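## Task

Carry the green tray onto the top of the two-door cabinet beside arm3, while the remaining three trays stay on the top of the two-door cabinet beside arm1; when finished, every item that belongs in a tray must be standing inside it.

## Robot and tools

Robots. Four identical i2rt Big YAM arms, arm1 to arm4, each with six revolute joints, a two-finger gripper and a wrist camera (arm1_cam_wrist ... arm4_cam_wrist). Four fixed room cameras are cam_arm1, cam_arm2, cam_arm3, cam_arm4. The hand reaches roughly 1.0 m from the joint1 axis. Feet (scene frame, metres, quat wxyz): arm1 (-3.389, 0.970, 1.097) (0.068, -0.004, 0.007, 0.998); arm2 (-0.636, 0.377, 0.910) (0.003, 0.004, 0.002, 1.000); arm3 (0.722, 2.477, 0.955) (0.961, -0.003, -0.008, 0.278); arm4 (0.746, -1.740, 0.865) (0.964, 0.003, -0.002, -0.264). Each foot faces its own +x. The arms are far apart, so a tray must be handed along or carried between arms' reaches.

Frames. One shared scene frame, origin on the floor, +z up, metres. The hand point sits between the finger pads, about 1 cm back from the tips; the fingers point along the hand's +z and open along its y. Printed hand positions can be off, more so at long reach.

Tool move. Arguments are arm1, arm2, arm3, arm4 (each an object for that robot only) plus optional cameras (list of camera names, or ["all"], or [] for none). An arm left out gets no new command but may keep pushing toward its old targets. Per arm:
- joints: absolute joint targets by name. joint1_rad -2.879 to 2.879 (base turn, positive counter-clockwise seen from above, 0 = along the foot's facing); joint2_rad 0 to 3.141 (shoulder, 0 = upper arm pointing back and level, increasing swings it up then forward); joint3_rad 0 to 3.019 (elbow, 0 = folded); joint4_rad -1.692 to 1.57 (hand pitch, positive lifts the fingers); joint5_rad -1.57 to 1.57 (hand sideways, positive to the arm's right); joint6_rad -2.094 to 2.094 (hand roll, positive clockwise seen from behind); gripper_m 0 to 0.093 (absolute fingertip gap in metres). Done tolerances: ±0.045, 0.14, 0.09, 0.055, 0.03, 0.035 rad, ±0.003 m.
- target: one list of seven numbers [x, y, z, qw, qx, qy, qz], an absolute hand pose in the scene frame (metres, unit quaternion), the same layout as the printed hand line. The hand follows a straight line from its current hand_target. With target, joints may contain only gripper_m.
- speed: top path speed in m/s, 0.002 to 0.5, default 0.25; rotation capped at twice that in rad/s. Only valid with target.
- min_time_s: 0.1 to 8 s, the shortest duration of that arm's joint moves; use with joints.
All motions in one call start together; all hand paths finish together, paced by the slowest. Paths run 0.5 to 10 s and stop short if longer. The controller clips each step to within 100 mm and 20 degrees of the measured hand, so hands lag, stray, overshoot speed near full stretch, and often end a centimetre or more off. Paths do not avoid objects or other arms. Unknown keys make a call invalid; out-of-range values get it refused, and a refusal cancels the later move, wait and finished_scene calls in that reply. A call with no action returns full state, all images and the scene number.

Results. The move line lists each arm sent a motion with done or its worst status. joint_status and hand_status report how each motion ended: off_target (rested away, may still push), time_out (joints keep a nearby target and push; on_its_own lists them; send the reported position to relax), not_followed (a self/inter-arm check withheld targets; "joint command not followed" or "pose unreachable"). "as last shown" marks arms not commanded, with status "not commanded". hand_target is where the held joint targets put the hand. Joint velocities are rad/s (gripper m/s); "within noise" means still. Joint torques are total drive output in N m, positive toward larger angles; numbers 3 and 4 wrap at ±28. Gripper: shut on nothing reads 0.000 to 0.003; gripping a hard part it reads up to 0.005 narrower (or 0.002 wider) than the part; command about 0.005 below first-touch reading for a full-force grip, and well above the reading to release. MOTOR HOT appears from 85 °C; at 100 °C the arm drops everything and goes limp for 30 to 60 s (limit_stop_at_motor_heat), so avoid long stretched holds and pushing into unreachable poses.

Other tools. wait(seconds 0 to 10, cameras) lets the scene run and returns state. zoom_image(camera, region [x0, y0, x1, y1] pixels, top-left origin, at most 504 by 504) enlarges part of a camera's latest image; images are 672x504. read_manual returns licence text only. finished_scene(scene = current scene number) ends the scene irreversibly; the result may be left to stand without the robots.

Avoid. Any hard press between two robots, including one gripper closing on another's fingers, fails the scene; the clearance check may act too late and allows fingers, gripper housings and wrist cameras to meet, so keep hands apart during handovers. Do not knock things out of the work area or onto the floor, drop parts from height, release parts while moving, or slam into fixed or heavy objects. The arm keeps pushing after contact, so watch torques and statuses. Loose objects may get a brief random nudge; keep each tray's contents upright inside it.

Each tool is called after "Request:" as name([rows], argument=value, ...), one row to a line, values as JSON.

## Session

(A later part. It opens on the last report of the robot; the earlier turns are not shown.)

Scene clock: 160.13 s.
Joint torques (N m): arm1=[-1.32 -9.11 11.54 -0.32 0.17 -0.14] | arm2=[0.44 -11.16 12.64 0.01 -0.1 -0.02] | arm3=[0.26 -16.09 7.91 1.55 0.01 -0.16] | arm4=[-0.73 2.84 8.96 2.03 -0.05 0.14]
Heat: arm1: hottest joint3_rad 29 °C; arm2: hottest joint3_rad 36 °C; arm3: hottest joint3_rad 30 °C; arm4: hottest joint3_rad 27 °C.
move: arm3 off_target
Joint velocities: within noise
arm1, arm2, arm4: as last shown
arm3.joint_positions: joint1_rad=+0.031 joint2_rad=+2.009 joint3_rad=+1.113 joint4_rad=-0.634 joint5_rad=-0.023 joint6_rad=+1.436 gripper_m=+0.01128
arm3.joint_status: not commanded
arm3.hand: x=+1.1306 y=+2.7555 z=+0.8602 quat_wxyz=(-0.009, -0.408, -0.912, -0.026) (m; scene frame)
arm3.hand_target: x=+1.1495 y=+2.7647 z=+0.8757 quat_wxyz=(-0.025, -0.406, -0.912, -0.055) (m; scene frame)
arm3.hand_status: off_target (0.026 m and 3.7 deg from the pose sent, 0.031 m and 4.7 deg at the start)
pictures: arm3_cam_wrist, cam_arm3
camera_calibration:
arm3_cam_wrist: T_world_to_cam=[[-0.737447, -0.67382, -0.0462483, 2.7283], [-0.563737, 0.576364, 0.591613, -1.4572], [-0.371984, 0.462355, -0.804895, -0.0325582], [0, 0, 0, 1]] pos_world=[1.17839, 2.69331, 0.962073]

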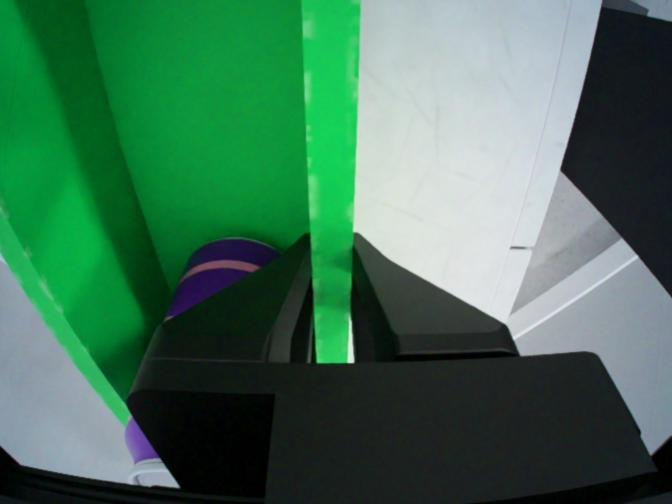

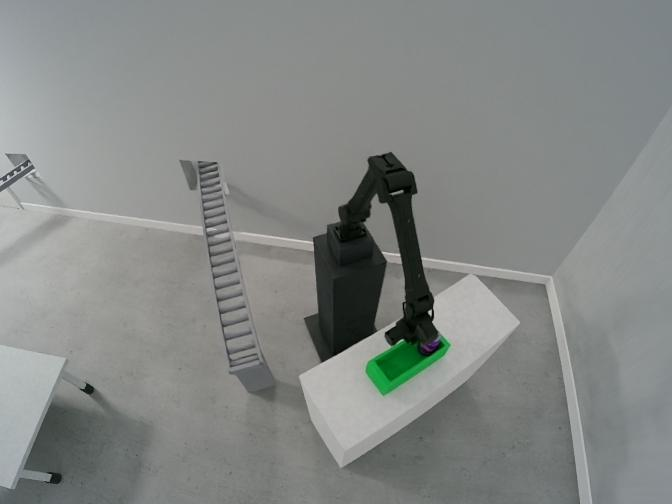

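Request:
move(arm3={"target":[1.145,2.762,0.857,0.005,0.407,0.913,0.015],"speed":0.03})

Request:
move(arm3={"target":[1.142,2.76,0.842,0,0.407,0.913,0],"speed":0.03}, cameras=["arm3_cam_wrist","cam_arm3"])

Scene clock: 162.30 s.
Joint torques (N m): arm1=[-1.32 -9.17 11.54 -0.32 0.17 -0.14] | arm2=[0.44 -11.16 12.64 0.01 -0.1 -0.02] | arm3=[0.5 -14.21 9.57 -0.1 0.39 -0.12] | arm4=[-0.73 2.84 8.96 2.03 -0.04 0.14]
Heat: arm1: hottest joint3_rad 29 °C; arm2: hottest joint3_rad 36 °C; arm3: hottest joint3_rad 30 °C; arm4: hottest joint3_rad 27 °C.
move: arm3 off_target
Joint velocities: within noise
arm1, arm2, arm4: as last shown
arm3.joint_positions: joint1_rad=+0.030 joint2_rad=+2.040 joint3_rad=+1.144 joint4_rad=-0.673 joint5_rad=-0.025 joint6_rad=+1.436 gripper_m=+0.01128
arm3.joint_status: not commanded
arm3.hand: x=+1.1302 y=+2.7553 z=+0.8526 quat_wxyz=(+0.002, -0.409, -0.913, -0.010) (m; scene frame)
arm3.hand_target: x=+1.1447 y=+2.7617 z=+0.8573 quat_wxyz=(-0.005, -0.407, -0.913, -0.015) (m; scene frame)
arm3.hand_status: off_target (0.017 m and 1.0 deg from the pose sent, 0.016 m and 1.4 deg at the start)
pictures: none

Scene clock: 163.33 s.
Joint torques (N m): arm1=[-1.32 -9.17 11.52 -0.31 0.17 -0.14] | arm2=[0.44 -11.16 12.66 0.01 -0.1 -0.02] | arm3=[0.62 -12.75 8.62 -0.03 0.55 -0.11] | arm4=[-0.73 2.84 8.96 2.03 -0.05 0.14]
Heat: arm1: hottest joint3_rad 29 °C; arm2: hottest joint3_rad 37 °C; arm3: hottest joint3_rad 30 °C; arm4: hottest joint3_rad 27 °C.
move: arm3 off_target
Joint velocities: within noise
arm1.joint_positions: joint1_rad=+1.658 joint2_rad=+1.474 joint3_rad=+1.267 joint4_rad=-1.394 joint5_rad=+0.006 joint6_rad=+1.512 gripper_m=+0.04493
arm1.joint_status: not commanded
arm1.hand: x=-3.4120 y=+0.5545 z=+1.2908 quat_wxyz=(-0.007, +1.000, +0.005, +0.002) (m; scene frame)
arm1.hand_target: x=-3.4199 y=+0.5502 z=+1.2999 quat_wxyz=(+0.000, +1.000, +0.000, +0.000) (m; scene frame)
arm1.hand_status: not commanded
arm2.joint_positions: joint1_rad=-0.708 joint2_rad=+1.440 joint3_rad=+1.291 joint4_rad=-1.492 joint5_rad=+0.009 joint6_rad=-1.245 gripper_m=+0.03392
arm2.joint_status: not commanded
arm2.hand: x=-0.9354 y=+0.6416 z=+1.1224 quat_wxyz=(+0.027, +0.964, +0.263, +0.019) (m; scene frame)
arm2.hand_target: x=-0.9488 y=+0.6491 z=+1.1499 quat_wxyz=(+0.000, +0.965, +0.262, +0.000) (m; scene frame)
arm2.hand_status: not commanded
arm3.joint_positions: joint1_rad=+0.030 joint2_rad=+2.053 joint3_rad=+1.168 joint4_rad=-0.681 joint5_rad=-0.024 joint6_rad=+1.436 gripper_m=+0.01128
arm3.joint_status: not commanded
arm3.hand: x=+1.1368 y=+2.7594 z=+0.8522 quat_wxyz=(+0.001, -0.409, -0.913, -0.010) (m; scene frame)
arm3.hand_target: x=+1.1417 y=+2.7599 z=+0.8422 quat_wxyz=(+0.000, -0.407, -0.913, +0.000) (m; scene frame)
arm3.hand_status: off_target (0.011 m and 1.2 deg from the pose sent, 0.017 m and 1.2 deg at the start)
arm4.joint_positions: joint1_rad=-0.546 joint2_rad=+0.615 joint3_rad=+1.544 joint4_rad=-1.256 joint5_rad=-0.261 joint6_rad=-0.380 gripper_m=+0.09396
arm4.joint_status: not commanded
arm4.hand: x=+0.8806 y=-1.9065 z=+1.4980 quat_wxyz=(-0.502, -0.207, -0.782, +0.305) (m; scene frame)
arm4.hand_target: x=+0.8787 y=-1.9029 z=+1.5072 quat_wxyz=(-0.508, -0.204, -0.776, +0.312) (m; scene frame)
arm4.hand_status: not commanded
pictures: arm3_cam_wrist, cam_arm3
camera_calibration:
arm3_cam_wrist: T_world_to_cam=[[-0.738907, -0.673753, -0.00861563, 2.70452], [-0.544309, 0.58931, 0.597027, -1.51362], [-0.397171, 0.445837, -0.802175, 0.0334002], [0, 0, 0, 1]] pos_world=[1.18778, 2.69927, 0.953764]

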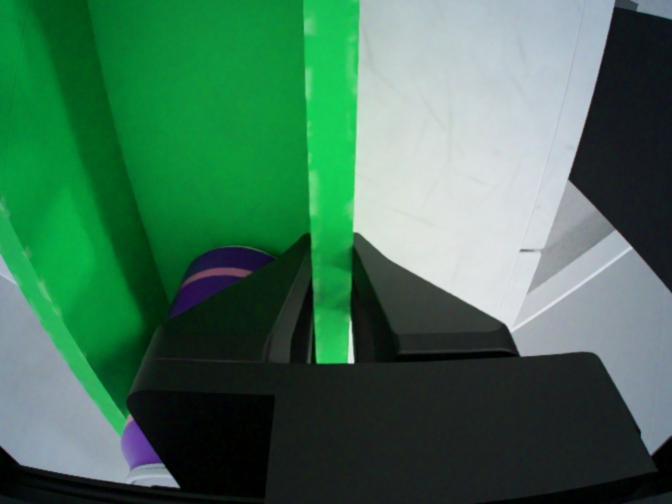

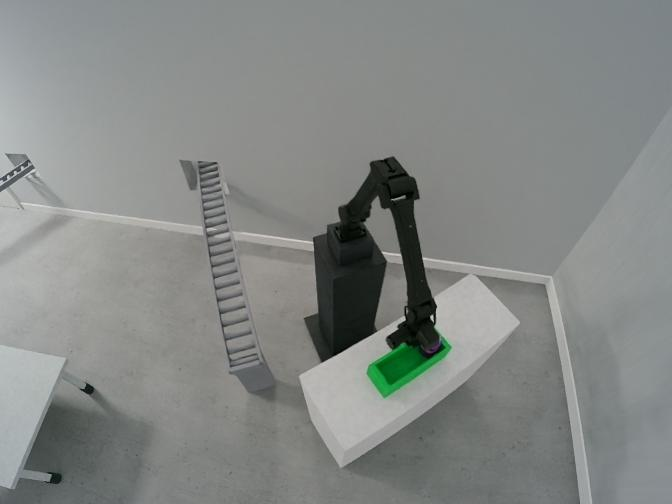

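On the surface. Release gently, then raise.

Request:
move(arm3={"joints":{"gripper_m":0.014}})

Request:
move(arm3={"joints":{"gripper_m":0.03}})

Request:
move(arm3={"target":[1.142,2.76,1.03,0,0.407,0.913,0],"speed":0.15}, cameras=["arm3_cam_wrist","cam_arm3","cam_arm1"])

Scene clock: 164.40 s.
Joint torques (N m): arm1=[-1.32 -9.11 11.52 -0.32 0.17 -0.14] | arm2=[0.44 -11.16 12.66 0.01 -0.1 -0.02] | arm3=[0.85 -14.15 8.16 -0.05 0.25 -0.11] | arm4=[-0.73 2.84 8.98 2.03 -0.05 0.14]
Heat: arm1: hottest joint3_rad 29 °C; arm2: hottest joint3_rad 37 °C; arm3: hottest joint3_rad 30 °C; arm4: hottest joint3_rad 27 °C.
move: arm3 done
Joint velocities: within noise
arm1, arm2, arm4: as last shown
arm3.joint_positions: joint1_rad=+0.030 joint2_rad=+2.071 joint3_rad=+1.172 joint4_rad=-0.681 joint5_rad=-0.014 joint6_rad=+1.436 gripper_m=+0.01394
arm3.joint_status: all done
arm3.hand: x=+1.1362 y=+2.7569 z=+0.8448 quat_wxyz=(+0.000, -0.409, -0.913, -0.002) (m; scene frame)
arm3.hand_target: x=+1.1417 y=+2.7598 z=+0.8421 quat_wxyz=(+0.000, -0.407, -0.913, +0.000) (m; scene frame)
arm3.hand_status: not commanded
pictures: none

Scene clock: 164.93 s.
Joint torques (N m): arm1=[-1.38 -9.11 11.52 -0.32 0.17 -0.14] | arm2=[0.38 -11.16 12.64 0.01 -0.1 -0.02] | arm3=[0.62 -14.15 8.13 -0.08 0.22 -0.1] | arm4=[-0.73 2.84 8.96 2.03 -0.05 0.14]
Heat: arm1: hottest joint3_rad 29 °C; arm2: hottest joint3_rad 37 °C; arm3: hottest joint3_rad 30 °C; arm4: hottest joint3_rad 27 °C.
move: arm3 done
Joint velocities: within noise
arm1, arm2, arm4: as last shown
arm3.joint_positions: joint1_rad=+0.030 joint2_rad=+2.074 joint3_rad=+1.172 joint4_rad=-0.682 joint5_rad=-0.013 joint6_rad=+1.436 gripper_m=+0.02983
arm3.joint_status: all done
arm3.hand: x=+1.1356 y=+2.7563 z=+0.8433 quat_wxyz=(+0.001, -0.409, -0.913, +0.000) (m; scene frame)
arm3.hand_target: x=+1.1418 y=+2.7598 z=+0.8423 quat_wxyz=(+0.000, -0.407, -0.913, +0.000) (m; scene frame)
arm3.hand_status: not commanded
pictures: none

Scene clock: 166.97 s.
Joint torques (N m): arm1=[-1.32 -9.11 11.51 -0.32 0.17 -0.14] | arm2=[0.44 -11.11 12.64 0.01 -0.1 -0.02] | arm3=[0.38 -14.62 11.86 -0.28 0.21 -0.14] | arm4=[-0.73 2.78 8.98 2.04 -0.05 0.14]
Heat: arm1: hottest joint3_rad 29 °C; arm2: hottest joint3_rad 37 °C; arm3: hottest joint3_rad 30 °C; arm4: hottest joint3_rad 27 °C.
move: arm3 off_target
Joint velocities: within noise
arm1, arm2, arm4: as last shown
arm3.joint_positions: joint1_rad=+0.030 joint2_rad=+1.791 joint3_rad=+1.281 joint4_rad=-1.112 joint5_rad=-0.013 joint6_rad=+1.436 gripper_m=+0.02992
arm3.joint_status: not commanded
arm3.hand: x=+1.1278 y=+2.7533 z=+1.0125 quat_wxyz=(+0.011, -0.409, -0.912, +0.016) (m; scene frame)
arm3.hand_target: x=+1.1415 y=+2.7596 z=+1.0302 quat_wxyz=(+0.000, -0.407, -0.913, +0.000) (m; scene frame)
arm3.hand_status: off_target (0.023 m and 2.2 deg from the pose sent, 0.187 m and 0.2 deg at the start)
pictures: arm3_cam_wrist, cam_arm1, cam_arm3
camera_calibration:
arm3_cam_wrist: T_world_to_cam=[[-0.738437, -0.672689, 0.0469064, 2.63552], [-0.520661, 0.612989, 0.59427, -1.69968], [-0.428512, 0.414409, -0.802897, 0.283738], [0, 0, 0, 1]] pos_world=[1.18279, 2.69719, 1.11426]

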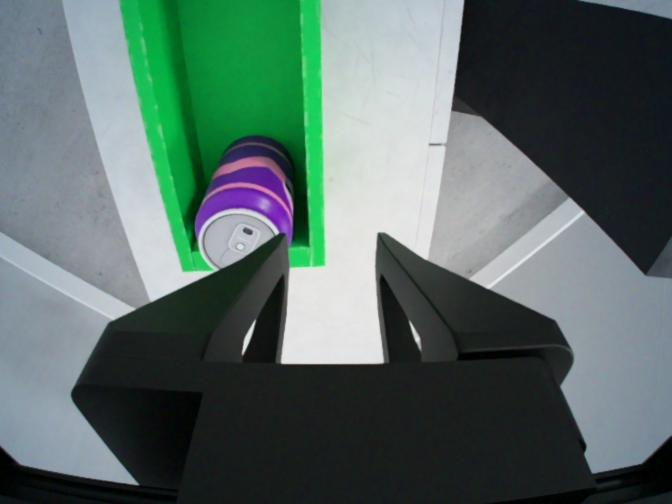

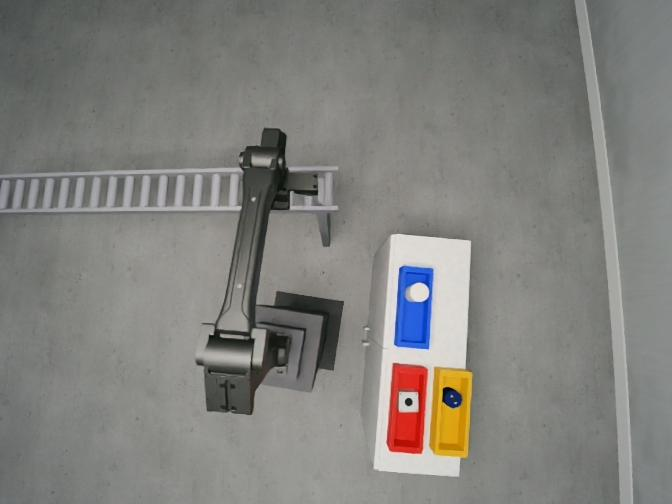

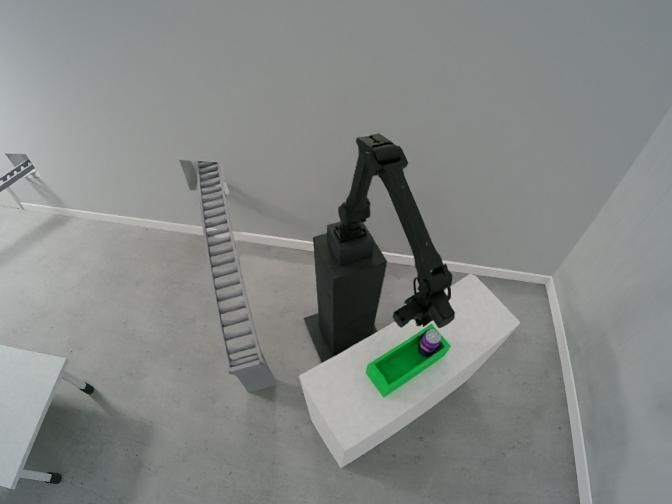

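Request:
finished_scene(scene=2)

The scene is finished: the task was done.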